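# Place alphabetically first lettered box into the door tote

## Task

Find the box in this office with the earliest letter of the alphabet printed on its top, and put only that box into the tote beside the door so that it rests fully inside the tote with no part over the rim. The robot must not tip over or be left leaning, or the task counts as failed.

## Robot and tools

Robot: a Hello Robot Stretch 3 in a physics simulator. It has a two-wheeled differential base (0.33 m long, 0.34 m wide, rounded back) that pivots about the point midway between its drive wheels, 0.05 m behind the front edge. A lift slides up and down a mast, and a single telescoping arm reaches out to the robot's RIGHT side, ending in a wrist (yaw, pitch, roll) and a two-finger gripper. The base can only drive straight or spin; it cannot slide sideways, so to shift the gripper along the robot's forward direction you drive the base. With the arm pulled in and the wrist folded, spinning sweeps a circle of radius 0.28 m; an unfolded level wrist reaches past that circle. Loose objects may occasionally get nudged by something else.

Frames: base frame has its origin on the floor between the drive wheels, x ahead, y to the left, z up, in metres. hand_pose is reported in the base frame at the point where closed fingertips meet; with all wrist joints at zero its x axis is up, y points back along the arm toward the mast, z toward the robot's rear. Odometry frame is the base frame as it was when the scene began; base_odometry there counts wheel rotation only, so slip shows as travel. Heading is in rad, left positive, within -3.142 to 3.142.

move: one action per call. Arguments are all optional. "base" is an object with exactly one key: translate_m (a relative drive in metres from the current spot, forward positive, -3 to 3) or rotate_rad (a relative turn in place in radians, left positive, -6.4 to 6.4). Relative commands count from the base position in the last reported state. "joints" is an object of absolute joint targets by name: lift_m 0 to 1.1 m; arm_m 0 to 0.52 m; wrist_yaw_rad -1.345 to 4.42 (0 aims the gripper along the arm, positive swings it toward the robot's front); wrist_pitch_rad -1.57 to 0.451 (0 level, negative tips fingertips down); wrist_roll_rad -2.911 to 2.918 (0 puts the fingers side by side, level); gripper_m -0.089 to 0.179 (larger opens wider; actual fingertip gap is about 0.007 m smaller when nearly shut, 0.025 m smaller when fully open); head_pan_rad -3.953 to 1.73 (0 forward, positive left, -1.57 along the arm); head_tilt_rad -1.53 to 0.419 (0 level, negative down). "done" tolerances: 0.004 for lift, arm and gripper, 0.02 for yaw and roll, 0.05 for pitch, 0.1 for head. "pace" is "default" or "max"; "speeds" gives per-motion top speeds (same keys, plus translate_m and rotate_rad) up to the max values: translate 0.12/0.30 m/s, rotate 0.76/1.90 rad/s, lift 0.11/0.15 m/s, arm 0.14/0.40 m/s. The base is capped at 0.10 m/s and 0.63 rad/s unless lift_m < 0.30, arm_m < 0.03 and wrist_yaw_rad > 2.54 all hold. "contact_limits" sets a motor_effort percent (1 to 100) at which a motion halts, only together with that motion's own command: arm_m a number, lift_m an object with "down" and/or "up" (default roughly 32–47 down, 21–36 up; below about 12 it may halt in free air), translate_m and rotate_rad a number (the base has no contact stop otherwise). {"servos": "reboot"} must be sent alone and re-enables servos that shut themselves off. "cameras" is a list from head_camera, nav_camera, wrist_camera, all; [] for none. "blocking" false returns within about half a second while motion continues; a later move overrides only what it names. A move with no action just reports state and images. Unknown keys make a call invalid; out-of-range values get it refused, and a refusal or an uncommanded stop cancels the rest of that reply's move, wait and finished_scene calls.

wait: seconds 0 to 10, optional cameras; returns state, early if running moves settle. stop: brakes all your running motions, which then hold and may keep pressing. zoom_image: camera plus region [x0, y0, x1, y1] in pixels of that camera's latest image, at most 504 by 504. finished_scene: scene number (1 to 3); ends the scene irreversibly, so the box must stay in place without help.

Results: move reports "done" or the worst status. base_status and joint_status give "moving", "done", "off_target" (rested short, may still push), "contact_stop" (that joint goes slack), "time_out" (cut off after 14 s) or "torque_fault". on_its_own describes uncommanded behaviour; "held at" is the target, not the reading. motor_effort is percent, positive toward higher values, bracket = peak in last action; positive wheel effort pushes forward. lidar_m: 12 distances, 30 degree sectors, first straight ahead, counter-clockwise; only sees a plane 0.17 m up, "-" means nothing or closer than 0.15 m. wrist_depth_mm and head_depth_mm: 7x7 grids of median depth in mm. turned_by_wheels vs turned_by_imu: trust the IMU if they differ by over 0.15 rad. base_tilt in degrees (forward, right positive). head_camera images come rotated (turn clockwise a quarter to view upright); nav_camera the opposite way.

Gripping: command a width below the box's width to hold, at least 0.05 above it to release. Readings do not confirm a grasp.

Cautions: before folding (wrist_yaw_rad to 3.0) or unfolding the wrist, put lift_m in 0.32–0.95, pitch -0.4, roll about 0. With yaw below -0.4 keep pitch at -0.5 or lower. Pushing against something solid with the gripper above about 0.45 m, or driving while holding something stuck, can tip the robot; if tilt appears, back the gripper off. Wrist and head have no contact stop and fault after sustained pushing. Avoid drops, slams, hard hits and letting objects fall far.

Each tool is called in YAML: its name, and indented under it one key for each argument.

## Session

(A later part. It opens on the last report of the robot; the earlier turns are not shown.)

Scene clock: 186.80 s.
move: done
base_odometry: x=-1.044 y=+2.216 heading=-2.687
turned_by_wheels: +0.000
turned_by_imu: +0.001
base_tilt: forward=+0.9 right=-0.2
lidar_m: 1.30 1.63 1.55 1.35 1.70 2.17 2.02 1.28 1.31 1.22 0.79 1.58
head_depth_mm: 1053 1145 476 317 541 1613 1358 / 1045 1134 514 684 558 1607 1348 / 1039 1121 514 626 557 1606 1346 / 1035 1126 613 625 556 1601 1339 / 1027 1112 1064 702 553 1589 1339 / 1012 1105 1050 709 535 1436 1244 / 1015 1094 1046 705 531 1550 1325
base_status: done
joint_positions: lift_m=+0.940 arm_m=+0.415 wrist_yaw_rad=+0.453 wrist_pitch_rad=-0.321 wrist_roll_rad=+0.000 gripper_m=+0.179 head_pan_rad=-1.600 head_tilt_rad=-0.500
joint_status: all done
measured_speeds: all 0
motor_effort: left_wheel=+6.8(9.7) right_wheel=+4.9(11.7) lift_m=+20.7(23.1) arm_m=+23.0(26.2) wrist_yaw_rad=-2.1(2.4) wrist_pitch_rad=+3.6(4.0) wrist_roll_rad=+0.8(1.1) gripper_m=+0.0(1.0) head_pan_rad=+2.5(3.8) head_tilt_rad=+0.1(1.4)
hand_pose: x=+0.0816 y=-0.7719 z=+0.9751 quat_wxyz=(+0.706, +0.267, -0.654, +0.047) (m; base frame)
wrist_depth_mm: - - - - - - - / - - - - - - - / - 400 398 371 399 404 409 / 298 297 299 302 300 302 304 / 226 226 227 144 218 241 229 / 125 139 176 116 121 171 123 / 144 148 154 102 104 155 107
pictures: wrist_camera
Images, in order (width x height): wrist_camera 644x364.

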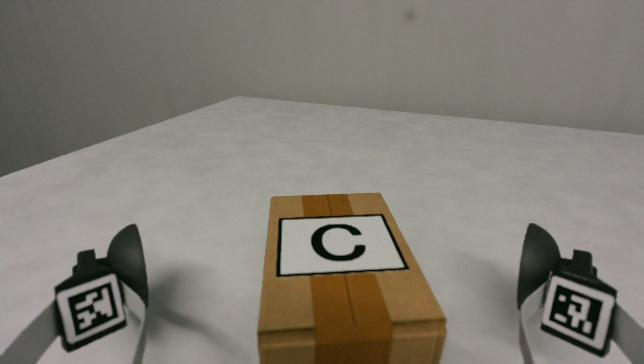

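move:
  joints: {"gripper_m":0.0}

move:
  joints: {"lift_m":1.0}

move:
  joints: {"arm_m":0.0}
  cameras: ["wrist_camera"]

Scene clock: 192.13 s.
move: done
base_odometry: x=-1.044 y=+2.216 heading=-2.687
turned_by_wheels: +0.000
turned_by_imu: +0.001
base_tilt: forward=+1.0 right=-0.2
lidar_m: 1.30 1.63 1.55 1.35 1.70 2.17 2.02 1.28 1.31 1.22 0.80 1.57
head_depth_mm: 1056 1151 476 317 541 1598 1344 / 1044 1135 515 684 559 1594 1336 / 1039 1119 512 628 558 1599 1342 / 1026 1124 611 626 555 1585 1334 / 1023 1112 1060 686 555 1599 1331 / 1015 1104 1059 711 535 1428 1241 / 1010 1095 1049 706 533 1543 1326
base_status: not commanded
joint_positions: lift_m=+0.940 arm_m=+0.415 wrist_yaw_rad=+0.453 wrist_pitch_rad=-0.321 wrist_roll_rad=+0.000 gripper_m=+0.002 head_pan_rad=-1.600 head_tilt_rad=-0.500
joint_status: all done
measured_speeds: all 0
motor_effort: left_wheel=+6.8(7.2) right_wheel=+5.2(5.7) lift_m=+20.8(21.0) arm_m=-5.2(7.6) wrist_yaw_rad=-2.0(2.3) wrist_pitch_rad=+3.4(4.0) wrist_roll_rad=+1.0(1.1) gripper_m=-41.8(99.2) head_pan_rad=+4.1(4.1) head_tilt_rad=+0.3(2.1)
hand_pose: x=+0.0816 y=-0.7719 z=+0.9751 quat_wxyz=(+0.706, +0.267, -0.654, +0.046) (m; base frame)
wrist_depth_mm: - - - - - - - / - - - - - - - / - 398 398 373 405 403 406 / 297 298 297 301 303 301 306 / 225 227 156 144 154 229 231 / 189 182 125 116 121 172 186 / 153 144 124 104 106 145 155
pictures: none

Scene clock: 193.50 s.
move: done
base_odometry: x=-1.044 y=+2.216 heading=-2.687
turned_by_wheels: +0.000
turned_by_imu: +0.000
base_tilt: forward=+1.1 right=-0.3
lidar_m: 1.30 1.63 1.55 1.35 1.70 2.17 2.02 1.28 1.31 1.22 0.80 1.57
head_depth_mm: 1054 1093 302 721 561 1598 1341 / 1045 495 500 716 560 1618 1342 / 1032 487 505 713 556 1601 1336 / 1028 1098 578 713 555 1589 1340 / 1030 1109 924 710 553 1595 1332 / 1015 1102 1051 709 534 1443 1237 / 1017 1097 1055 709 533 1535 1338
base_status: not commanded
joint_positions: lift_m=+1.000 arm_m=+0.415 wrist_yaw_rad=+0.453 wrist_pitch_rad=-0.324 wrist_roll_rad=+0.000 gripper_m=+0.005 head_pan_rad=-1.600 head_tilt_rad=-0.500
joint_status: all done
measured_speeds: all 0
on_its_own: gripper_m is held at +0.004, not at your +0.000, by its stall guard, which is not easing now
motor_effort: left_wheel=+7.0(7.0) right_wheel=+5.2(5.7) lift_m=+29.8(32.6) arm_m=-12.2(12.4) wrist_yaw_rad=-2.1(2.6) wrist_pitch_rad=+4.5(4.6) wrist_roll_rad=+0.7(1.0) gripper_m=-20.8(43.4) head_pan_rad=+1.3(3.7) head_tilt_rad=+2.1(2.5)
hand_pose: x=+0.0814 y=-0.7716 z=+1.0343 quat_wxyz=(+0.706, +0.268, -0.654, +0.045) (m; base frame)
wrist_depth_mm: - - - - - - - / - - - - - - - / - - - - - - - / - 397 401 402 403 406 406 / 324 321 153 146 154 327 328 / 261 262 125 117 122 246 265 / 225 121 107 104 105 207 221
pictures: none

Scene clock: 197.73 s.
move: done
base_odometry: x=-1.044 y=+2.216 heading=-2.687
turned_by_wheels: +0.000
turned_by_imu: +0.001
base_tilt: forward=+1.0 right=-0.2
lidar_m: 1.30 1.63 1.55 1.35 1.70 2.18 2.02 1.28 1.31 1.22 0.80 1.57
head_depth_mm: 1053 1143 1082 753 - - - / 1045 1129 1073 719 582 - - / 1037 1130 1068 721 578 - - / 1030 1126 1069 715 - - - / 1025 1115 1058 714 - - 1302 / 1020 1101 1059 709 368 1034 1238 / 1016 1098 1054 709 509 1503 1335
base_status: not commanded
joint_positions: lift_m=+1.000 arm_m=+0.002 wrist_yaw_rad=+0.453 wrist_pitch_rad=-0.324 wrist_roll_rad=+0.000 gripper_m=+0.005 head_pan_rad=-1.600 head_tilt_rad=-0.500
joint_status: all done
joint sent to its limit — arm_m, lower limit.
measured_speeds: all 0
on_its_own: gripper_m is held at +0.004, not at your +0.000, by its stall guard, which is not easing now
motor_effort: left_wheel=+6.7(7.1) right_wheel=+5.1(5.6) lift_m=+23.1(30.1) arm_m=-23.1(25.9) wrist_yaw_rad=-1.7(2.3) wrist_pitch_rad=+4.2(4.7) wrist_roll_rad=+0.9(1.1) gripper_m=-21.4(22.6) head_pan_rad=+1.6(3.5) head_tilt_rad=+2.7(3.3)
hand_pose: x=+0.0814 y=-0.3583 z=+1.0343 quat_wxyz=(+0.706, +0.268, -0.654, +0.045) (m; base frame)
wrist_depth_mm: - - - - - - - / - - - - - - - / - - - - - - - / - - 405 402 408 408 410 / - 350 154 145 154 331 331 / - - 125 117 122 249 269 / - - 105 104 105 228 224
pictures: wrist_camera
Images, in order (width x height): wrist_camera 644x364.

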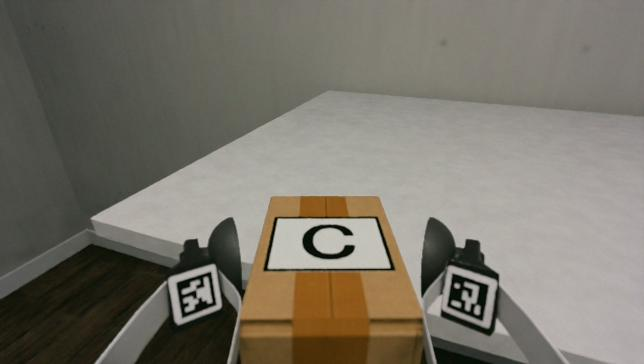

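move:
  joints: {"wrist_yaw_rad":1.57,"head_pan_rad":-3.1,"head_tilt_rad":-0.4}

move:
  base: {"translate_m":-1.38}
  joints: {"lift_m":0.55}
  cameras: ["nav_camera"]

Scene clock: 213.27 s.
move: done
base_odometry: x=-1.044 y=+2.216 heading=-2.687
turned_by_wheels: +0.000
turned_by_imu: +0.001
base_tilt: forward=+1.0 right=-0.2
lidar_m: 1.30 1.62 1.55 1.35 1.69 2.17 2.02 1.28 1.31 1.22 0.80 1.58
head_depth_mm: 1734 1864 2016 2118 - - - / 1748 1857 2008 2112 - - - / 1727 1880 2000 2137 - - - / 1735 1840 1990 2142 2277 1888 - / 1748 1853 2005 2149 2262 1886 - / 1738 1867 2001 2161 2260 1900 - / 1716 1866 1986 2178 2256 1884 -
base_status: not commanded
joint_positions: lift_m=+1.000 arm_m=+0.002 wrist_yaw_rad=+1.567 wrist_pitch_rad=-0.324 wrist_roll_rad=+0.000 gripper_m=+0.005 head_pan_rad=-3.116 head_tilt_rad=-0.399
joint_status: all done
measured_speeds: translate_m=+0.000 rotate_rad=+0.000 lift_m=+0.000 arm_m=+0.000 wrist_yaw_rad=+0.000 wrist_pitch_rad=+0.000 wrist_roll_rad=+0.000 head_pan_rad=+0.024 head_tilt_rad=+0.000
on_its_own: gripper_m is held at +0.004, not at your +0.000, by its stall guard, which is not easing now
motor_effort: left_wheel=+6.7(7.1) right_wheel=+5.4(5.7) lift_m=+21.4(21.6) arm_m=-18.6(20.8) wrist_yaw_rad=+3.5(7.2) wrist_pitch_rad=+4.3(4.6) wrist_roll_rad=+0.9(1.1) gripper_m=-21.7(22.5) head_pan_rad=+3.8(5.4) head_tilt_rad=+2.2(7.3)
hand_pose: x=+0.2139 y=-0.1478 z=+1.0343 quat_wxyz=(+0.575, +0.573, -0.414, +0.412) (m; base frame)
wrist_depth_mm: - - - - - - - / - - - - - - - / - - - - - - - / - - - - - - - / - - 154 146 154 - 335 / - - 125 116 122 - - / - - 104 104 105 - -
pictures: none

Scene clock: 228.10 s.
move: time_out
base_odometry: x=+0.192 y=+2.820 heading=-2.688
turned_by_wheels: -0.001
turned_by_imu: +0.004
base_tilt: forward=+0.9 right=-0.1
lidar_m: 2.67 2.44 1.69 1.24 1.06 0.71 0.66 0.67 0.85 1.36 0.96 1.76
head_depth_mm: 545 581 625 676 734 811 890 / 545 582 625 675 733 810 892 / 546 583 623 673 732 809 893 / 545 581 624 675 737 809 894 / 544 581 626 675 735 809 896 / 543 582 623 673 735 812 893 / 545 580 624 676 731 812 896
base_status: translate_m time_out (by the wheels' count: -1.3760 of -1.3800)
joint_positions: lift_m=+0.550 arm_m=+0.002 wrist_yaw_rad=+1.567 wrist_pitch_rad=-0.324 wrist_roll_rad=+0.000 gripper_m=+0.005 head_pan_rad=-3.100 head_tilt_rad=-0.399
joint_status: all done
measured_speeds: all 0
on_its_own: gripper_m is held at +0.004, not at your +0.000, by its stall guard, which is not easing now
motor_effort: left_wheel=-4.0(17.5) right_wheel=+1.1(10.5) lift_m=+21.8(24.0) arm_m=-6.3(18.7) wrist_yaw_rad=+3.2(4.2) wrist_pitch_rad=+4.3(4.6) wrist_roll_rad=+0.8(1.1) gripper_m=-20.9(22.7) head_pan_rad=+3.6(4.4) head_tilt_rad=-0.7(3.9)
hand_pose: x=+0.2138 y=-0.1478 z=+0.5842 quat_wxyz=(+0.575, +0.573, -0.413, +0.412) (m; base frame)
wrist_depth_mm: - - - - - - - / - - - - - - - / - - - - - - - / - - - - - - - / - - 153 146 154 - - / 916 865 125 116 121 859 960 / 797 741 104 104 105 750 773
pictures: nav_camera (sideways)
Images, in order (width x height): nav_camera 672x504.

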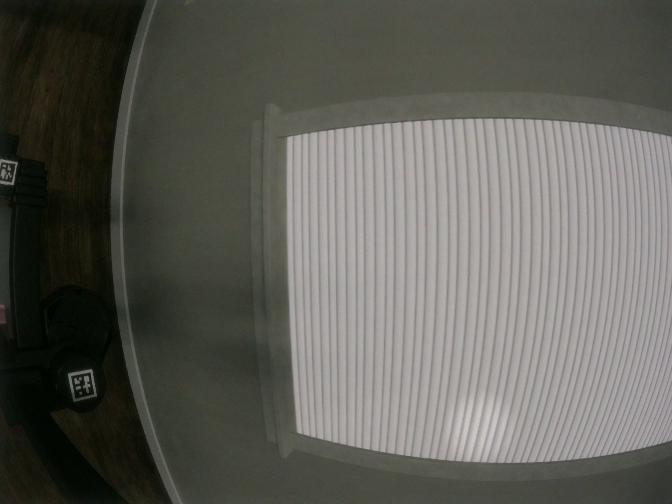

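move:
  base: {"translate_m":-0.13}

move:
  base: {"rotate_rad":1.62}
  joints: {"head_pan_rad":0,"head_tilt_rad":-0.4}
  cameras: ["nav_camera"]

Scene clock: 234.73 s.
move: done
base_odometry: x=+0.309 y=+2.877 heading=-2.688
turned_by_wheels: +0.000
turned_by_imu: +0.001
base_tilt: forward=+0.9 right=-0.1
lidar_m: 2.79 2.54 1.28 1.27 0.85 0.57 0.53 0.54 0.69 1.38 1.01 1.78
head_depth_mm: 431 460 495 535 580 617 709 / 431 460 495 536 580 624 712 / 431 459 496 534 580 623 712 / 431 460 493 534 582 618 711 / 430 460 494 534 582 618 712 / 431 460 496 535 583 619 710 / 432 461 495 535 581 622 710
base_status: done
joint_positions: lift_m=+0.550 arm_m=+0.002 wrist_yaw_rad=+1.567 wrist_pitch_rad=-0.324 wrist_roll_rad=+0.000 gripper_m=+0.005 head_pan_rad=-3.100 head_tilt_rad=-0.400
joint_status: not commanded
measured_speeds: all 0
on_its_own: gripper_m is held at +0.004, not at your +0.000, by its stall guard, which is not easing now
motor_effort: left_wheel=-11.0(14.2) right_wheel=+1.7(7.1) lift_m=+22.2(22.4) arm_m=-1.9(4.2) wrist_yaw_rad=+3.1(4.1) wrist_pitch_rad=+4.5(4.6) wrist_roll_rad=+0.8(1.2) gripper_m=-21.4(22.5) head_pan_rad=+4.0(4.4) head_tilt_rad=-2.4(3.1)
hand_pose: x=+0.2138 y=-0.1478 z=+0.5842 quat_wxyz=(+0.575, +0.573, -0.413, +0.412) (m; base frame)
wrist_depth_mm: - - - - - - - / - - - - - - - / - - - - - - - / - - - - - - - / - - 154 146 154 - - / 917 865 125 116 122 847 937 / 802 740 104 104 105 738 784
pictures: none

Scene clock: 238.40 s.
move: done
base_odometry: x=+0.309 y=+2.877 heading=-1.068
turned_by_wheels: +1.619
turned_by_imu: +1.614
base_tilt: forward=+1.1 right=-0.3
lidar_m: 1.31 0.82 0.57 0.53 0.54 0.71 1.38 1.01 1.83 2.79 1.83 1.27
head_depth_mm: 1387 1371 1346 1329 1416 1537 1456 / 2869 3181 3314 3109 2138 1709 1436 / 2919 3119 3300 3275 2297 1783 1441 / 2912 3140 3303 3086 2271 1766 1440 / 2917 3099 3380 3223 2268 1760 1440 / 2443 2481 2519 2569 2227 1757 1433 / 1719 1718 1715 1744 1788 1675 1433
base_status: done
joint_positions: lift_m=+0.550 arm_m=+0.002 wrist_yaw_rad=+1.567 wrist_pitch_rad=-0.324 wrist_roll_rad=+0.000 gripper_m=+0.005 head_pan_rad=+0.009 head_tilt_rad=-0.400
joint_status: all done
measured_speeds: all 0
on_its_own: gripper_m is held at +0.004, not at your +0.000, by its stall guard, which is not easing now
motor_effort: left_wheel=-10.1(15.2) right_wheel=+12.0(14.0) lift_m=+22.2(22.6) arm_m=-13.1(13.1) wrist_yaw_rad=+3.0(3.8) wrist_pitch_rad=+4.1(4.6) wrist_roll_rad=+0.9(1.1) gripper_m=-21.5(22.3) head_pan_rad=-3.6(5.4) head_tilt_rad=-1.7(5.5)
hand_pose: x=+0.2138 y=-0.1478 z=+0.5842 quat_wxyz=(+0.575, +0.573, -0.413, +0.412) (m; base frame)
wrist_depth_mm: - - - - - - - / - - - - - - - / - - - - - - - / - - - - - - - / - - 154 145 154 - - / 880 893 126 117 122 870 938 / 788 724 104 104 105 731 774
pictures: nav_camera (sideways)
Images, in order (width x height): nav_camera 672x504.

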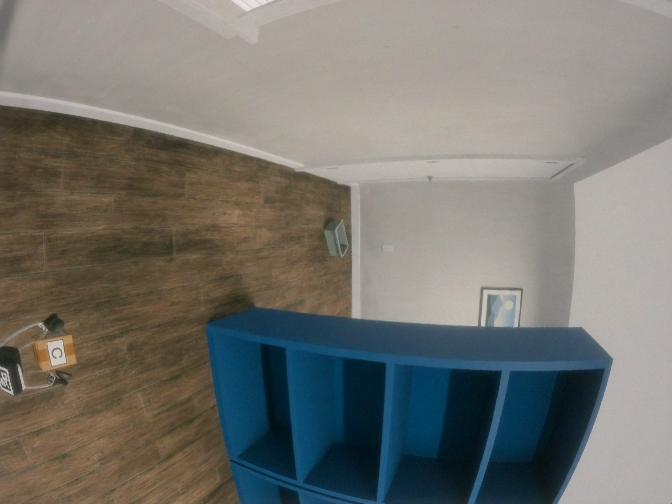

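move:
  base: {"rotate_rad":0.06}

move:
  base: {"translate_m":1.35}
  cameras: ["nav_camera"]

Scene clock: 241.97 s.
move: done
base_odometry: x=+0.309 y=+2.877 heading=-1.009
turned_by_wheels: +0.059
turned_by_imu: +0.060
base_tilt: forward=+0.9 right=-0.2
lidar_m: 1.59 0.77 0.55 0.53 0.55 0.74 1.38 1.02 1.91 2.80 1.77 1.26
head_depth_mm: 2876 3094 3190 1564 1532 1526 1451 / 2902 3121 3357 3289 2294 1775 1445 / 2902 3134 3338 3163 2298 1766 1438 / 2930 3116 3360 3084 2260 1755 1431 / 2923 3103 3283 3084 2286 1735 1434 / 1888 2002 2101 2175 2109 1755 1438 / 1452 1475 1497 1531 1553 1567 1416
base_status: done
joint_positions: lift_m=+0.550 arm_m=+0.002 wrist_yaw_rad=+1.567 wrist_pitch_rad=-0.324 wrist_roll_rad=+0.000 gripper_m=+0.005 head_pan_rad=+0.000 head_tilt_rad=-0.400
joint_status: not commanded
measured_speeds: all 0
on_its_own: gripper_m is held at +0.004, not at your +0.000, by its stall guard, which is not easing now
motor_effort: left_wheel=-10.0(13.1) right_wheel=+11.6(14.9) lift_m=+22.3(22.9) arm_m=-22.8(23.3) wrist_yaw_rad=+2.9(3.6) wrist_pitch_rad=+4.4(4.6) wrist_roll_rad=+0.8(1.1) gripper_m=-22.4(23.0) head_pan_rad=-2.2(3.7) head_tilt_rad=-1.3(2.8)
hand_pose: x=+0.2138 y=-0.1477 z=+0.5842 quat_wxyz=(+0.575, +0.573, -0.413, +0.412) (m; base frame)
wrist_depth_mm: - - - - - - - / - - - - - - - / - - - - - - - / - - - - - - - / - - 154 146 154 - - / - 896 126 116 122 869 908 / - 728 104 103 105 735 790
pictures: none

Scene clock: 256.57 s.
move: time_out
base_odometry: x=+1.027 y=+1.735 heading=-1.010
turned_by_wheels: -0.001
turned_by_imu: +0.000
base_tilt: forward=+1.0 right=+0.0
lidar_m: 2.04 0.80 0.57 0.55 0.57 0.77 2.04 2.81 0.43 0.41 0.42 2.13
head_depth_mm: 1729 1840 1963 2129 2235 1776 1451 / 1734 1866 1999 2160 2232 1782 1437 / 1743 1889 1992 2122 2266 1728 1442 / 1755 1861 2010 2191 2263 1701 1439 / 1763 1904 2028 2200 2307 1749 1434 / 1777 1859 2012 2144 2104 1761 1427 / 1423 1490 1501 1528 1560 1593 1430
base_status: translate_m time_out (by the wheels' count: +1.3490 of +1.3500)
joint_positions: lift_m=+0.550 arm_m=+0.002 wrist_yaw_rad=+1.567 wrist_pitch_rad=-0.324 wrist_roll_rad=+0.000 gripper_m=+0.005 head_pan_rad=+0.000 head_tilt_rad=-0.400
joint_status: not commanded
measured_speeds: all 0
on_its_own: gripper_m is held at +0.004, not at your +0.000, by its stall guard, which is not easing now
motor_effort: left_wheel=+0.4(12.6) right_wheel=+3.9(17.4) lift_m=+23.2(23.6) arm_m=-9.6(22.7) wrist_yaw_rad=+3.2(3.9) wrist_pitch_rad=+4.3(4.7) wrist_roll_rad=+0.8(1.2) gripper_m=-22.0(23.0) head_pan_rad=-3.0(5.0) head_tilt_rad=-1.0(2.5)
hand_pose: x=+0.2138 y=-0.1477 z=+0.5842 quat_wxyz=(+0.575, +0.573, -0.413, +0.412) (m; base frame)
wrist_depth_mm: - - - - - - - / - - - - - - - / - - - - - - - / 798 - - - - - - / 883 - 154 146 154 - - / 875 894 125 117 121 861 865 / - 730 104 104 105 740 293
pictures: nav_camera (sideways)
Images, in order (width x height): nav_camera 672x504.

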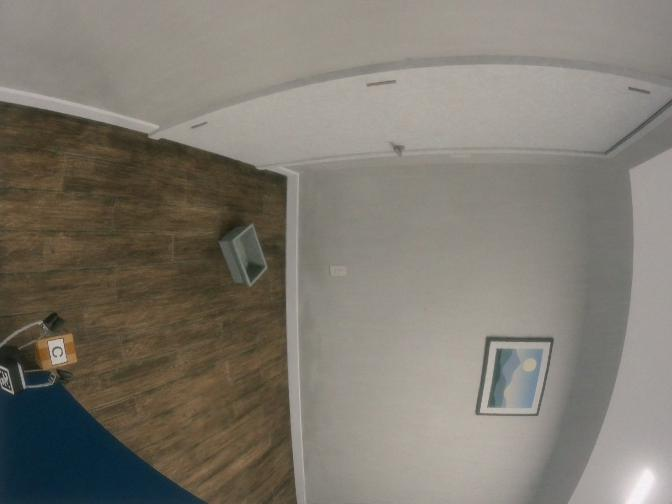

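move:
  base: {"translate_m":0.45}
  joints: {"head_tilt_rad":-0.7}
  cameras: ["head_camera"]

Scene clock: 264.33 s.
move: done
base_odometry: x=+1.267 y=+1.355 heading=-1.009
turned_by_wheels: +0.000
turned_by_imu: +0.000
base_tilt: forward=+1.1 right=-0.1
lidar_m: 1.59 0.78 0.58 0.56 0.58 0.78 2.07 0.58 0.43 0.51 2.30 1.66
head_depth_mm: 1358 1526 1722 1911 1622 1376 1207 / 1386 1542 1756 1917 1629 1378 1197 / 1383 1536 1742 1878 1544 1376 1204 / 1383 1545 1763 1923 1566 1375 1209 / 1394 1559 1762 1914 1578 1381 1207 / 1404 1555 1784 1910 1616 1385 1206 / 1378 1514 1589 1556 1540 1384 1207
base_status: done
joint_positions: lift_m=+0.550 arm_m=+0.002 wrist_yaw_rad=+1.567 wrist_pitch_rad=-0.324 wrist_roll_rad=+0.000 gripper_m=+0.005 head_pan_rad=+0.000 head_tilt_rad=-0.702
joint_status: all done
measured_speeds: all 0
on_its_own: gripper_m is held at +0.004, not at your +0.000, by its stall guard, which is not easing now
motor_effort: left_wheel=+8.3(12.5) right_wheel=+1.9(14.3) lift_m=+24.0(24.2) arm_m=-2.7(7.7) wrist_yaw_rad=+3.2(3.8) wrist_pitch_rad=+4.4(4.6) wrist_roll_rad=+0.8(1.1) gripper_m=-21.1(22.7) head_pan_rad=-2.4(4.6) head_tilt_rad=+0.9(5.4)
hand_pose: x=+0.2138 y=-0.1477 z=+0.5842 quat_wxyz=(+0.575, +0.573, -0.413, +0.412) (m; base frame)
wrist_depth_mm: - - - - - - - / - - - - - - - / - - - - - - - / - - - - - - - / - - 154 146 154 - - / 867 897 126 116 122 860 942 / 791 733 104 104 106 731 780
pictures: head_camera (sideways)
Images, in order (width x height): head_camera 896x504.

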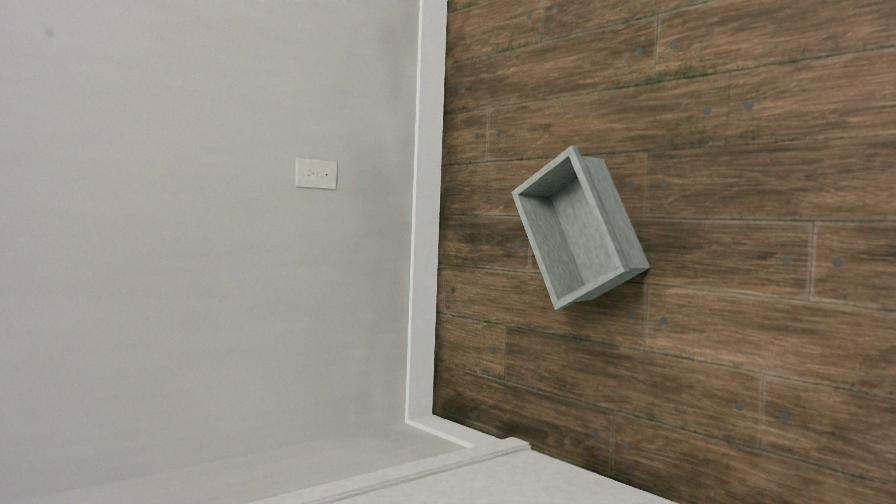

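move:
  base: {"translate_m":0.22}

move:
  base: {"rotate_rad":1.57}
  joints: {"head_pan_rad":-1.6,"head_tilt_rad":-0.85}
  cameras: ["head_camera"]

Scene clock: 277.40 s.
move: done
base_odometry: x=+1.384 y=+1.168 heading=-1.010
turned_by_wheels: +0.000
turned_by_imu: +0.001
base_tilt: forward=+1.2 right=+0.0
lidar_m: 1.37 0.79 0.55 0.55 0.58 0.78 2.08 0.58 0.54 1.32 1.99 1.44
head_depth_mm: 1174 1313 1477 1717 1638 1379 1205 / 1179 1311 1482 1720 1622 1384 1200 / 1184 1321 1510 1730 1632 1347 1202 / 1187 1333 1506 1760 1609 1383 1201 / 1187 1336 1531 1764 1618 1354 1202 / 1198 1343 1531 1768 1623 1376 1200 / 1198 1342 1512 1630 1540 1384 1201
base_status: done
joint_positions: lift_m=+0.550 arm_m=+0.002 wrist_yaw_rad=+1.567 wrist_pitch_rad=-0.324 wrist_roll_rad=+0.000 gripper_m=+0.005 head_pan_rad=+0.000 head_tilt_rad=-0.700
joint_status: not commanded
measured_speeds: all 0
on_its_own: gripper_m is held at +0.004, not at your +0.000, by its stall guard, which is not easing now
motor_effort: left_wheel=+0.5(13.0) right_wheel=+9.7(13.5) lift_m=+24.4(24.5) arm_m=+2.9(3.0) wrist_yaw_rad=+3.2(3.8) wrist_pitch_rad=+4.4(4.6) wrist_roll_rad=+0.8(1.2) gripper_m=-22.2(22.5) head_pan_rad=-2.8(4.6) head_tilt_rad=+1.3(2.7)
hand_pose: x=+0.2138 y=-0.1477 z=+0.5842 quat_wxyz=(+0.575, +0.573, -0.413, +0.412) (m; base frame)
wrist_depth_mm: 806 - - - - - - / 849 - - - - - - / 909 - - - - - - / - - - - - - - / - - 154 146 154 - - / 861 903 125 117 122 862 921 / 777 731 105 104 105 727 771
pictures: none

Scene clock: 281.00 s.
move: done
base_odometry: x=+1.384 y=+1.168 heading=+0.560
turned_by_wheels: +1.569
turned_by_imu: +1.565
base_tilt: forward=+0.8 right=-0.3
lidar_m: 0.55 0.58 0.77 1.95 0.59 0.54 1.24 2.02 1.44 1.38 0.79 0.56
head_depth_mm: 1254 1432 1695 1697 1459 1285 1132 / 1260 1422 1688 1679 1456 1287 453 / 1242 1438 1693 1677 1438 1286 456 / 1245 1437 1680 1696 1457 1284 529 / 1242 1431 1672 1684 1430 1284 528 / 1249 1439 1696 1696 1469 1276 1136 / 1243 1434 1649 1632 1460 1283 622
base_status: done
joint_positions: lift_m=+0.550 arm_m=+0.002 wrist_yaw_rad=+1.567 wrist_pitch_rad=-0.324 wrist_roll_rad=+0.000 gripper_m=+0.005 head_pan_rad=-1.604 head_tilt_rad=-0.850
joint_status: all done
measured_speeds: all 0
on_its_own: gripper_m is held at +0.004, not at your +0.000, by its stall guard, which is not easing now
motor_effort: left_wheel=-10.5(14.8) right_wheel=+11.4(15.2) lift_m=+24.6(24.8) arm_m=-7.5(7.5) wrist_yaw_rad=+3.4(3.7) wrist_pitch_rad=+4.3(4.7) wrist_roll_rad=+0.8(1.1) gripper_m=-21.4(22.6) head_pan_rad=+1.8(5.4) head_tilt_rad=-4.8(7.8)
hand_pose: x=+0.2138 y=-0.1477 z=+0.5842 quat_wxyz=(+0.575, +0.573, -0.413, +0.412) (m; base frame)
wrist_depth_mm: 422 427 428 423 - - - / 444 451 456 446 - - - / 477 481 481 471 - - - / 506 518 526 500 - - - / 551 555 154 146 146 - - / - - 126 117 122 120 - / - 100 103 104 104 113 -
pictures: head_camera (sideways)
Images, in order (width x height): head_camera 896x504.

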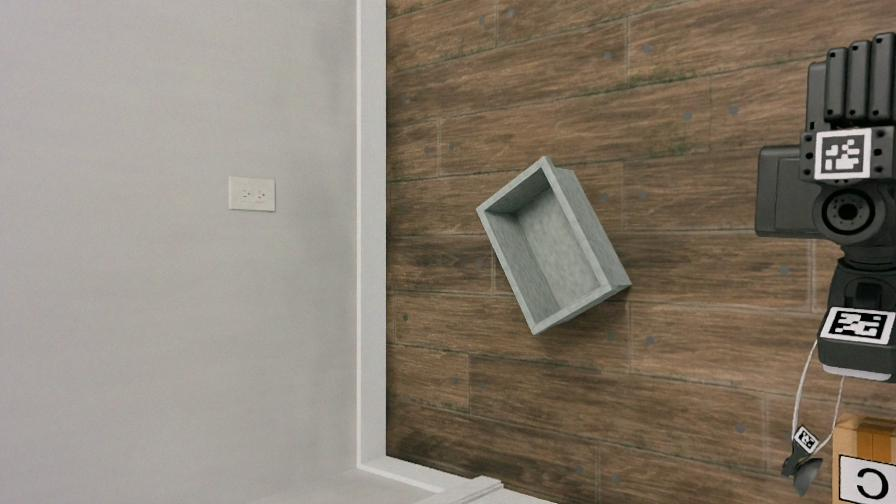

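move:
  base: {"translate_m":-0.025}
  joints: {"wrist_yaw_rad":0.4,"wrist_pitch_rad":-0.8,"arm_m":0.49}

move:
  joints: {"lift_m":0.3}
  cameras: ["head_camera","wrist_camera"]

Scene clock: 295.63 s.
move: done
base_odometry: x=+1.363 y=+1.155 heading=+0.560
turned_by_wheels: +0.000
turned_by_imu: +0.001
base_tilt: forward=+1.1 right=-0.2
lidar_m: 0.58 0.60 0.81 2.04 0.55 0.52 1.24 2.02 1.44 1.38 0.83 0.58
head_depth_mm: 1241 1430 1676 1679 1460 1281 1135 / 1245 1423 1643 732 597 522 469 / 1243 1425 1577 1576 1422 1276 1152 / 1239 1422 1649 1438 1443 1282 1151 / 1241 1448 1697 1683 1428 1278 1153 / 1242 1452 1698 1691 1462 1285 1147 / 1253 1434 1643 1655 1462 1296 1149
base_status: done
joint_positions: lift_m=+0.550 arm_m=+0.490 wrist_yaw_rad=+0.403 wrist_pitch_rad=-0.814 wrist_roll_rad=+0.000 gripper_m=+0.005 head_pan_rad=-1.600 head_tilt_rad=-0.850
joint_status: all done
measured_speeds: all 0
on_its_own: gripper_m is held at +0.004, not at your +0.000, by its stall guard, which is not easing now
motor_effort: left_wheel=-8.6(14.0) right_wheel=-1.8(7.8) lift_m=+25.0(25.2) arm_m=+23.6(27.1) wrist_yaw_rad=-2.3(6.2) wrist_pitch_rad=+2.5(6.3) wrist_roll_rad=+0.9(1.1) gripper_m=-21.6(22.9) head_pan_rad=+2.9(4.3) head_tilt_rad=-3.3(6.2)
hand_pose: x=+0.0406 y=-0.7807 z=+0.4858 quat_wxyz=(+0.693, +0.404, -0.580, -0.145) (m; base frame)
wrist_depth_mm: 501 - - - - - - / 536 - 931 - - - - / - 644 857 872 817 - - / - 750 773 766 768 754 729 / 609 690 153 145 153 683 696 / 625 634 126 117 121 617 635 / 585 560 104 104 105 564 587
pictures: none

Scene clock: 298.73 s.
move: done
base_odometry: x=+1.363 y=+1.155 heading=+0.560
turned_by_wheels: +0.000
turned_by_imu: +0.000
base_tilt: forward=+1.1 right=-0.1
lidar_m: 0.57 0.60 0.80 2.03 0.55 0.52 1.24 2.02 1.45 1.37 0.83 0.58
head_depth_mm: 1249 1432 1676 1689 1458 1281 1144 / 1250 1423 1680 1680 1453 1257 1111 / 1247 1440 1680 1707 1001 1259 1129 / 1238 1428 1687 1680 1367 1285 1146 / 1252 1430 1692 1692 1428 1281 1151 / 1257 1433 1685 1686 1462 1280 1149 / 1249 1446 1638 1646 1472 1279 1151
base_status: not commanded
joint_positions: lift_m=+0.300 arm_m=+0.490 wrist_yaw_rad=+0.403 wrist_pitch_rad=-0.815 wrist_roll_rad=+0.000 gripper_m=+0.005 head_pan_rad=-1.600 head_tilt_rad=-0.850
joint_status: all done
measured_speeds: all 0
on_its_own: gripper_m is held at +0.004, not at your +0.000, by its stall guard, which is not easing now
motor_effort: left_wheel=-8.3(8.7) right_wheel=-1.5(2.2) lift_m=+21.5(23.8) arm_m=+18.6(23.8) wrist_yaw_rad=-2.1(2.6) wrist_pitch_rad=+2.6(2.7) wrist_roll_rad=+0.8(1.2) gripper_m=-22.6(22.7) head_pan_rad=+2.3(3.8) head_tilt_rad=-3.1(4.8)
hand_pose: x=+0.0405 y=-0.7806 z=+0.2358 quat_wxyz=(+0.692, +0.405, -0.580, -0.145) (m; base frame)
wrist_depth_mm: 493 - 697 674 - - - / 500 610 612 612 607 600 569 / 523 530 533 536 524 534 529 / 478 474 476 480 353 475 476 / 427 422 153 145 153 419 431 / 392 389 125 117 122 265 385 / 363 119 104 104 104 117 354
pictures: head_camera (sideways), wrist_camera
Images, in order (width x height): head_camera 896x504, wrist_camera 644x364.

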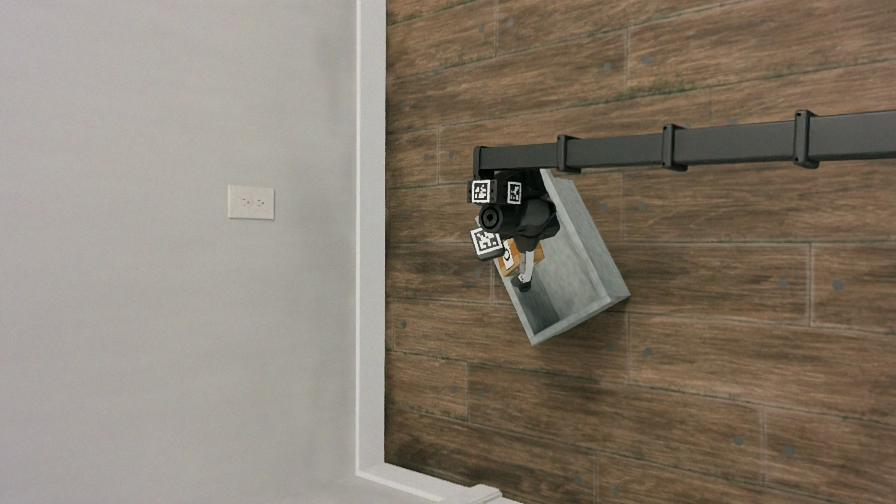

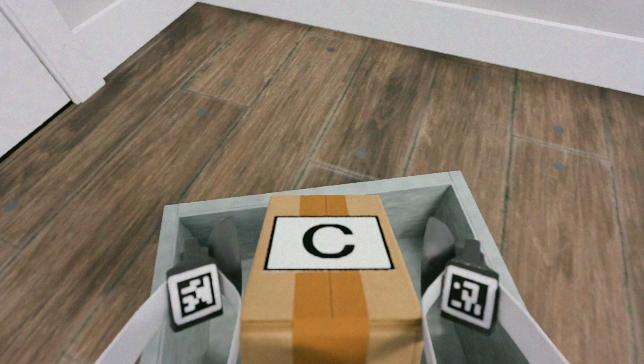

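move:
  joints: {"arm_m":0.455,"wrist_pitch_rad":-0.68,"lift_m":0.2}
  cameras: ["wrist_camera"]

move:
  joints: {"lift_m":0.13}
  contact_limits: {"lift_m":{"down":14}}
  speeds: {"lift_m":0.04}
  cameras: ["head_camera","wrist_camera"]

Scene clock: 308.40 s.
move: done
base_odometry: x=+1.363 y=+1.155 heading=+0.560
turned_by_wheels: +0.000
turned_by_imu: +0.001
base_tilt: forward=+0.9 right=-0.2
lidar_m: 0.58 0.60 0.80 2.04 0.55 0.52 1.24 2.02 1.44 0.70 0.83 0.58
head_depth_mm: 1247 1441 1666 1680 1459 1282 1150 / 1246 1418 1689 1683 1464 1286 1134 / 1256 1429 1686 1697 1057 1238 1112 / 1249 1431 1684 1685 1361 1285 1145 / 1242 1438 1677 1685 1427 1285 1142 / 1245 1427 1700 1699 1453 1280 1148 / 1258 1437 1650 1648 1473 1277 1154
base_status: not commanded
joint_positions: lift_m=+0.200 arm_m=+0.455 wrist_yaw_rad=+0.403 wrist_pitch_rad=-0.703 wrist_roll_rad=+0.000 gripper_m=+0.005 head_pan_rad=-1.600 head_tilt_rad=-0.850
joint_status: all done
measured_speeds: all 0
on_its_own: gripper_m is held at +0.004, not at your +0.000, by its stall guard, which is not easing now
motor_effort: left_wheel=-8.2(8.6) right_wheel=-1.6(2.2) lift_m=+22.1(23.1) arm_m=-19.3(25.0) wrist_yaw_rad=-2.2(2.7) wrist_pitch_rad=+4.0(6.6) wrist_roll_rad=+0.8(1.0) gripper_m=-21.4(22.5) head_pan_rad=+4.1(4.1) head_tilt_rad=-2.5(3.8)
hand_pose: x=+0.0490 y=-0.7655 z=+0.1547 quat_wxyz=(+0.700, +0.371, -0.601, -0.106) (m; base frame)
wrist_depth_mm: 486 - 691 655 - - - / 495 557 555 558 556 553 533 / 471 471 471 464 469 468 460 / 400 382 275 286 308 315 401 / 354 228 155 145 153 - 350 / 314 188 126 117 121 120 315 / 291 100 104 104 104 113 166
pictures: wrist_camera
Images, in order (width x height): wrist_camera 644x364.

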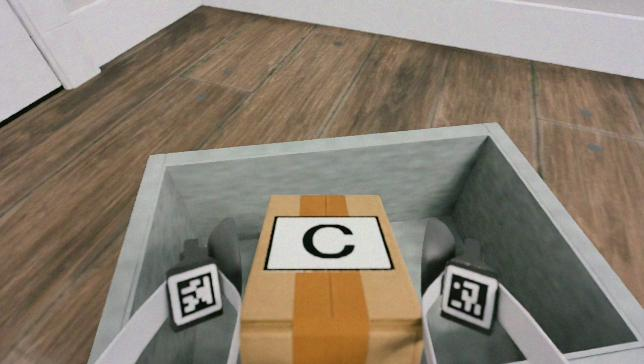

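Scene clock: 310.63 s.
move: done
base_odometry: x=+1.363 y=+1.155 heading=+0.560
turned_by_wheels: +0.000
turned_by_imu: +0.000
base_tilt: forward=+0.9 right=-0.1
lidar_m: 0.57 0.60 0.80 2.04 0.55 0.52 1.24 2.03 1.44 1.38 0.83 0.58
head_depth_mm: 1253 1431 1679 1681 1458 1287 1146 / 1242 1433 1699 1689 1462 1284 1139 / 1244 1422 1693 1697 1370 1221 1109 / 1246 1434 1696 1686 1377 1280 1142 / 1251 1435 1670 1696 1423 1282 1153 / 1250 1430 1703 1685 1468 1296 1142 / 1248 1455 1650 1649 1460 1283 1145
base_status: not commanded
joint_positions: lift_m=+0.130 arm_m=+0.455 wrist_yaw_rad=+0.403 wrist_pitch_rad=-0.691 wrist_roll_rad=-0.005 gripper_m=+0.005 head_pan_rad=-1.600 head_tilt_rad=-0.850
joint_status: all done
measured_speeds: all 0
on_its_own: gripper_m is held at +0.004, not at your +0.000, by its stall guard, which is not easing now
motor_effort: left_wheel=-7.4(8.4) right_wheel=-1.6(2.2) lift_m=+21.3(24.4) arm_m=-7.7(18.9) wrist_yaw_rad=-2.1(2.8) wrist_pitch_rad=+2.0(13.7) wrist_roll_rad=+2.7(4.5) gripper_m=-21.9(22.3) head_pan_rad=+2.5(3.5) head_tilt_rad=-3.5(3.7)
contact_limits: lift_m down 14 (down: maximum 72; up: maximum 65)
hand_pose: x=+0.0499 y=-0.7675 z=+0.0869 quat_wxyz=(+0.702, +0.368, -0.602, -0.101) (m; base frame)
wrist_depth_mm: 488 550 549 548 557 530 499 / 439 442 458 459 460 222 442 / 369 196 206 215 227 236 383 / 160 225 242 257 267 272 - / 140 - 260 179 154 - - / - - 127 126 127 120 - / - 99 103 103 104 113 -
pictures: head_camera (sideways), wrist_camera
Images, in order (width x height): head_camera 896x504, wrist_camera 644x364.

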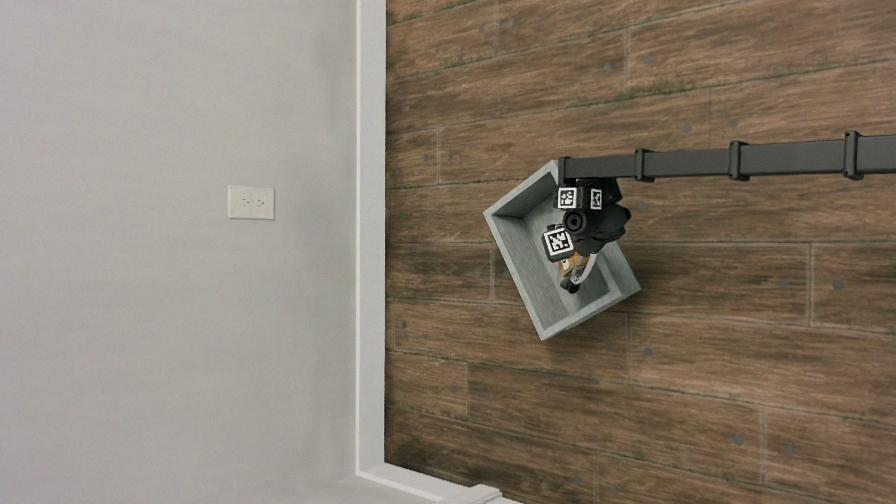

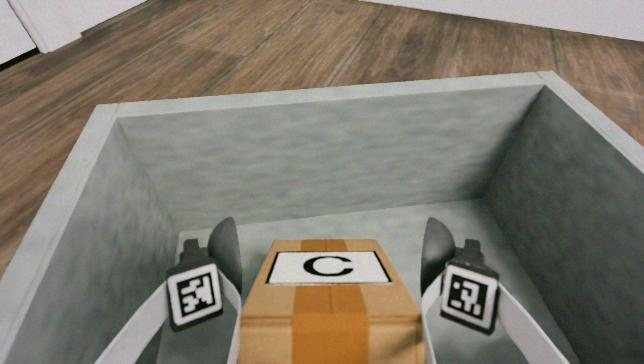

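move:
  joints: {"gripper_m":0.135}
  cameras: ["wrist_camera"]

move:
  joints: {"lift_m":0.42}
  pace: "max"
  cameras: ["wrist_camera"]

Scene clock: 314.87 s.
move: done
base_odometry: x=+1.363 y=+1.155 heading=+0.560
turned_by_wheels: +0.000
turned_by_imu: +0.001
base_tilt: forward=+0.8 right=-0.1
lidar_m: 0.58 0.60 0.80 2.04 0.55 0.52 1.24 2.02 1.44 1.38 0.83 0.58
head_depth_mm: 1244 1423 1674 1695 1445 1284 1149 / 1244 1440 1692 1688 1454 1282 1144 / 1256 1433 1674 1699 1384 1212 1113 / 1256 1432 1687 1687 1384 1286 1140 / 1253 1432 1673 1685 1416 1278 1151 / 1245 1436 1693 1689 1459 1281 1156 / 1257 1428 1653 1656 1459 1284 1148
base_status: not commanded
joint_positions: lift_m=+0.130 arm_m=+0.455 wrist_yaw_rad=+0.403 wrist_pitch_rad=-0.692 wrist_roll_rad=-0.005 gripper_m=+0.135 head_pan_rad=-1.600 head_tilt_rad=-0.850
joint_status: all done
measured_speeds: all 0
motor_effort: left_wheel=-7.5(7.8) right_wheel=-1.8(2.0) lift_m=+23.7(23.8) arm_m=+14.2(14.2) wrist_yaw_rad=-2.0(2.7) wrist_pitch_rad=+1.9(2.2) wrist_roll_rad=+2.6(2.6) gripper_m=+0.4(92.4) head_pan_rad=+1.4(3.3) head_tilt_rad=-2.2(2.5)
contact_limits: lift_m down 14 (down: maximum 72; up: maximum 65)
hand_pose: x=+0.0498 y=-0.7673 z=+0.0866 quat_wxyz=(+0.701, +0.369, -0.602, -0.101) (m; base frame)
wrist_depth_mm: 482 551 547 549 553 528 505 / 447 441 457 459 458 464 446 / 363 197 206 216 229 236 378 / 160 226 243 254 266 273 - / 139 153 270 - - 145 - / - 123 187 191 - 124 - / - 118 172 172 - 117 98
pictures: wrist_camera
Images, in order (width x height): wrist_camera 644x364.

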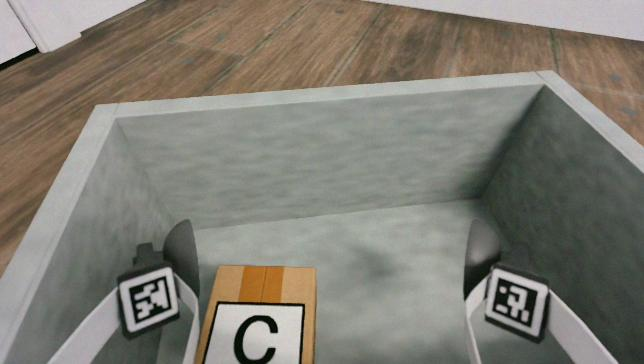

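Scene clock: 317.60 s.
move: done
base_odometry: x=+1.363 y=+1.155 heading=+0.560
turned_by_wheels: +0.000
turned_by_imu: +0.000
base_tilt: forward=+0.7 right=-0.1
lidar_m: 0.58 0.60 0.80 2.04 0.55 0.52 1.24 2.03 1.44 1.37 0.83 0.58
head_depth_mm: 1254 1433 1665 1696 1475 1277 1147 / 1246 1436 1683 1705 1411 678 580 / 1246 1438 1683 875 1401 1261 1144 / 1247 1434 1688 1656 1399 1282 1145 / 1244 1430 1677 1703 1430 1282 1144 / 1252 1444 1689 1692 1464 1285 1143 / 1251 1432 1649 1650 1460 1285 1154
base_status: not commanded
joint_positions: lift_m=+0.420 arm_m=+0.455 wrist_yaw_rad=+0.403 wrist_pitch_rad=-0.692 wrist_roll_rad=-0.005 gripper_m=+0.135 head_pan_rad=-1.600 head_tilt_rad=-0.850
joint_status: all done
measured_speeds: all 0
motor_effort: left_wheel=-7.6(7.8) right_wheel=-1.8(2.1) lift_m=+30.0(32.9) arm_m=+23.1(24.7) wrist_yaw_rad=-2.4(2.7) wrist_pitch_rad=+2.1(2.4) wrist_roll_rad=+2.3(2.6) gripper_m=-0.4(1.2) head_pan_rad=+1.8(3.2) head_tilt_rad=-1.0(2.6)
hand_pose: x=+0.0498 y=-0.7673 z=+0.3766 quat_wxyz=(+0.701, +0.369, -0.602, -0.101) (m; base frame)
wrist_depth_mm: 484 - - - - - - / 525 - 894 - - - - / - 650 830 807 752 - - / 568 679 687 687 694 706 680 / 577 610 607 609 613 610 611 / 539 123 539 553 562 125 544 / - 468 469 - - 375 478
pictures: wrist_camera
Images, in order (width x height): wrist_camera 644x364.

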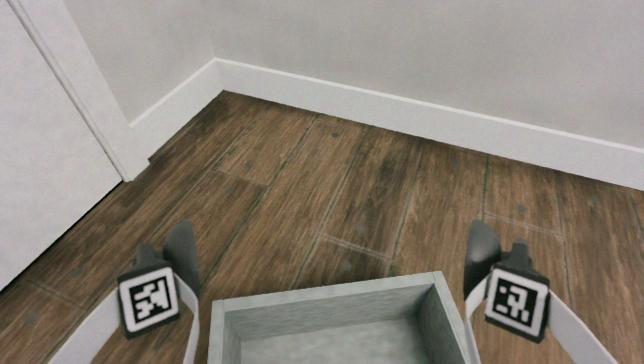

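move:
  joints: {"arm_m":0.2}
  pace: "max"
  cameras: ["head_camera"]

Scene clock: 321.20 s.
move: done
base_odometry: x=+1.363 y=+1.155 heading=+0.560
turned_by_wheels: +0.000
turned_by_imu: +0.001
base_tilt: forward=+0.9 right=-0.3
lidar_m: 0.58 0.60 0.81 2.04 0.55 0.52 1.24 2.03 1.44 1.38 0.83 0.58
head_depth_mm: 1248 1436 1667 1681 1451 1283 1149 / 1251 1438 1695 1670 1464 682 582 / 1249 1435 1684 1676 1420 729 1142 / 1248 1447 1698 1682 1390 1239 1150 / 1249 1442 1709 1684 1429 1289 1149 / 1247 1440 1695 1703 1466 1284 1145 / 1242 1429 1661 1671 1468 1288 1152
base_status: not commanded
joint_positions: lift_m=+0.420 arm_m=+0.200 wrist_yaw_rad=+0.403 wrist_pitch_rad=-0.693 wrist_roll_rad=-0.004 gripper_m=+0.135 head_pan_rad=-1.600 head_tilt_rad=-0.850
joint_status: all done
measured_speeds: all 0
motor_effort: left_wheel=-7.6(7.8) right_wheel=-1.5(2.1) lift_m=+21.4(30.5) arm_m=-19.0(25.6) wrist_yaw_rad=-1.8(2.5) wrist_pitch_rad=+2.1(2.4) wrist_roll_rad=+1.9(2.4) gripper_m=+0.3(1.2) head_pan_rad=+2.9(3.2) head_tilt_rad=-0.1(1.8)
hand_pose: x=+0.0497 y=-0.5123 z=+0.3765 quat_wxyz=(+0.701, +0.369, -0.602, -0.102) (m; base frame)
wrist_depth_mm: - 678 - - - - - / - - 939 - 947 - - / - 672 802 802 799 796 782 / 578 672 691 688 617 689 707 / 582 613 610 603 - 579 603 / 541 123 546 529 529 125 547 / - 470 484 489 489 474 478
pictures: head_camera (sideways)
Images, in order (width x height): head_camera 896x504.

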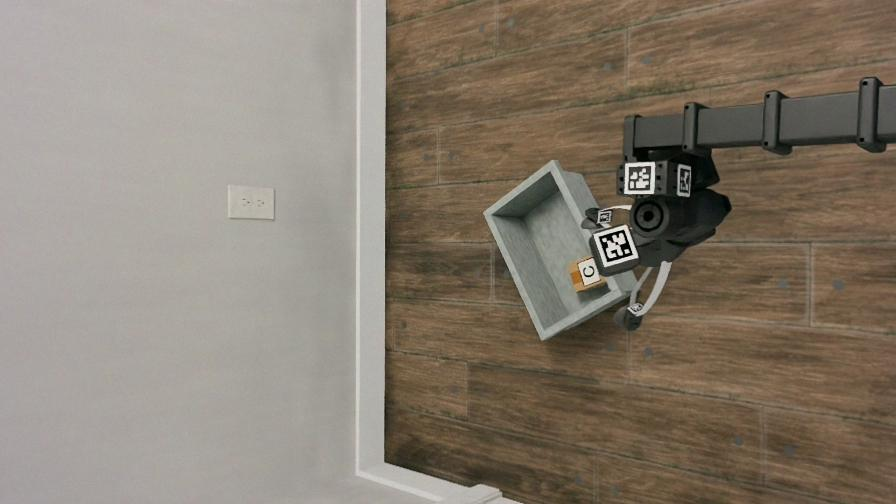

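zoom_image:
  camera: "head_camera"
  region: [480, 160, 660, 340]

move:
  joints: {"arm_m":0.0}
  pace: "max"
  cameras: ["head_camera"]

zoom_image:
  camera: "head_camera"
  region: [480, 160, 660, 340]

Scaled by 2.800 from the camera's 896x504 image, which has a finer 1280x720 frame.

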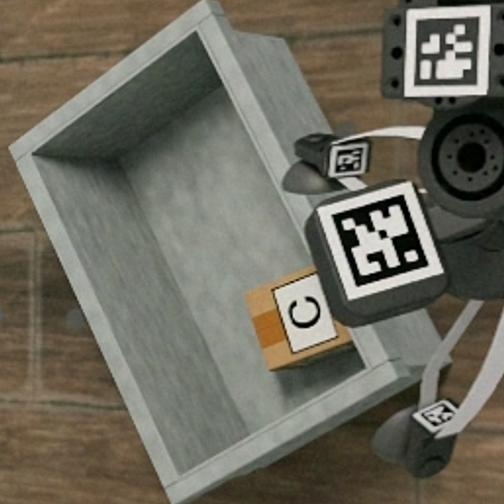

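Scene clock: 325.57 s.
move: done
base_odometry: x=+1.363 y=+1.155 heading=+0.560
turned_by_wheels: +0.000
turned_by_imu: +0.001
base_tilt: forward=+1.0 right=-0.1
lidar_m: 0.57 0.60 0.81 2.04 0.55 0.52 1.24 2.02 1.44 1.38 0.83 0.58
head_depth_mm: 1247 1434 1690 1686 1464 1276 1147 / 1242 1426 1683 1684 1457 1281 1147 / 1248 1441 1683 1695 1399 1289 1147 / 1241 1425 1690 1682 1398 1277 672 / 1244 1441 1695 1693 1431 1277 1126 / 1257 1427 1692 1689 1462 1289 1148 / 1254 1453 1656 1664 1460 1280 1144
base_status: not commanded
joint_positions: lift_m=+0.420 arm_m=+0.002 wrist_yaw_rad=+0.403 wrist_pitch_rad=-0.693 wrist_roll_rad=-0.004 gripper_m=+0.135 head_pan_rad=-1.600 head_tilt_rad=-0.850
joint_status: all done
joint sent to its limit — arm_m, lower limit.
measured_speeds: all 0
motor_effort: left_wheel=-7.6(7.8) right_wheel=-1.5(2.1) lift_m=+27.6(27.8) arm_m=-23.2(25.3) wrist_yaw_rad=-2.0(2.4) wrist_pitch_rad=+2.1(2.6) wrist_roll_rad=+2.3(2.3) gripper_m=-0.5(1.3) head_pan_rad=+1.4(3.1) head_tilt_rad=+0.2(1.6)
hand_pose: x=+0.0497 y=-0.3140 z=+0.3765 quat_wxyz=(+0.701, +0.369, -0.602, -0.102) (m; base frame)
wrist_depth_mm: - - 893 - - - - / - - 920 - - - 939 / - 714 804 796 - 802 823 / - 684 690 712 - 677 699 / 575 605 614 611 609 610 609 / 543 123 541 547 543 125 539 / - 472 492 491 487 473 480
pictures: head_camera (sideways)
Images, in order (width x height): head_camera 896x504.

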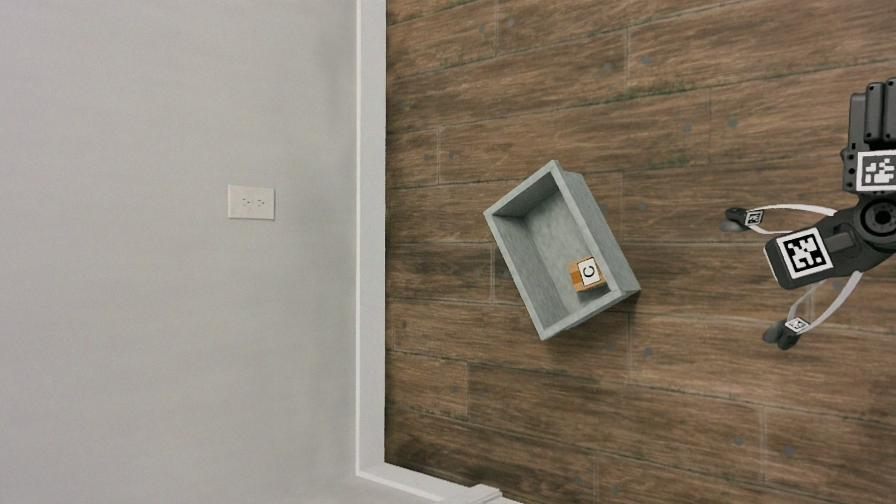

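Scaled by 2.800 from the camera's 896x504 image, which has a finer 1280x720 frame.

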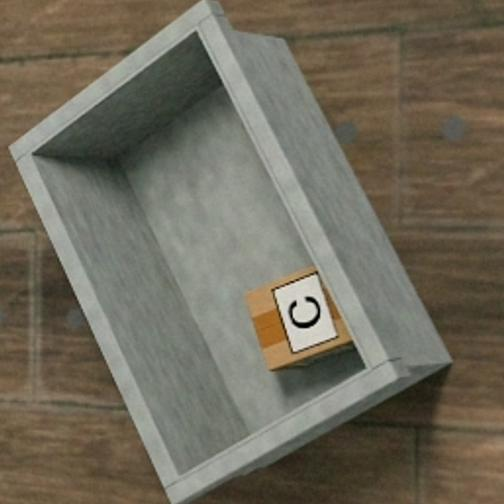

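finished_scene:
  scene: 2

The scene is finished: the task was done.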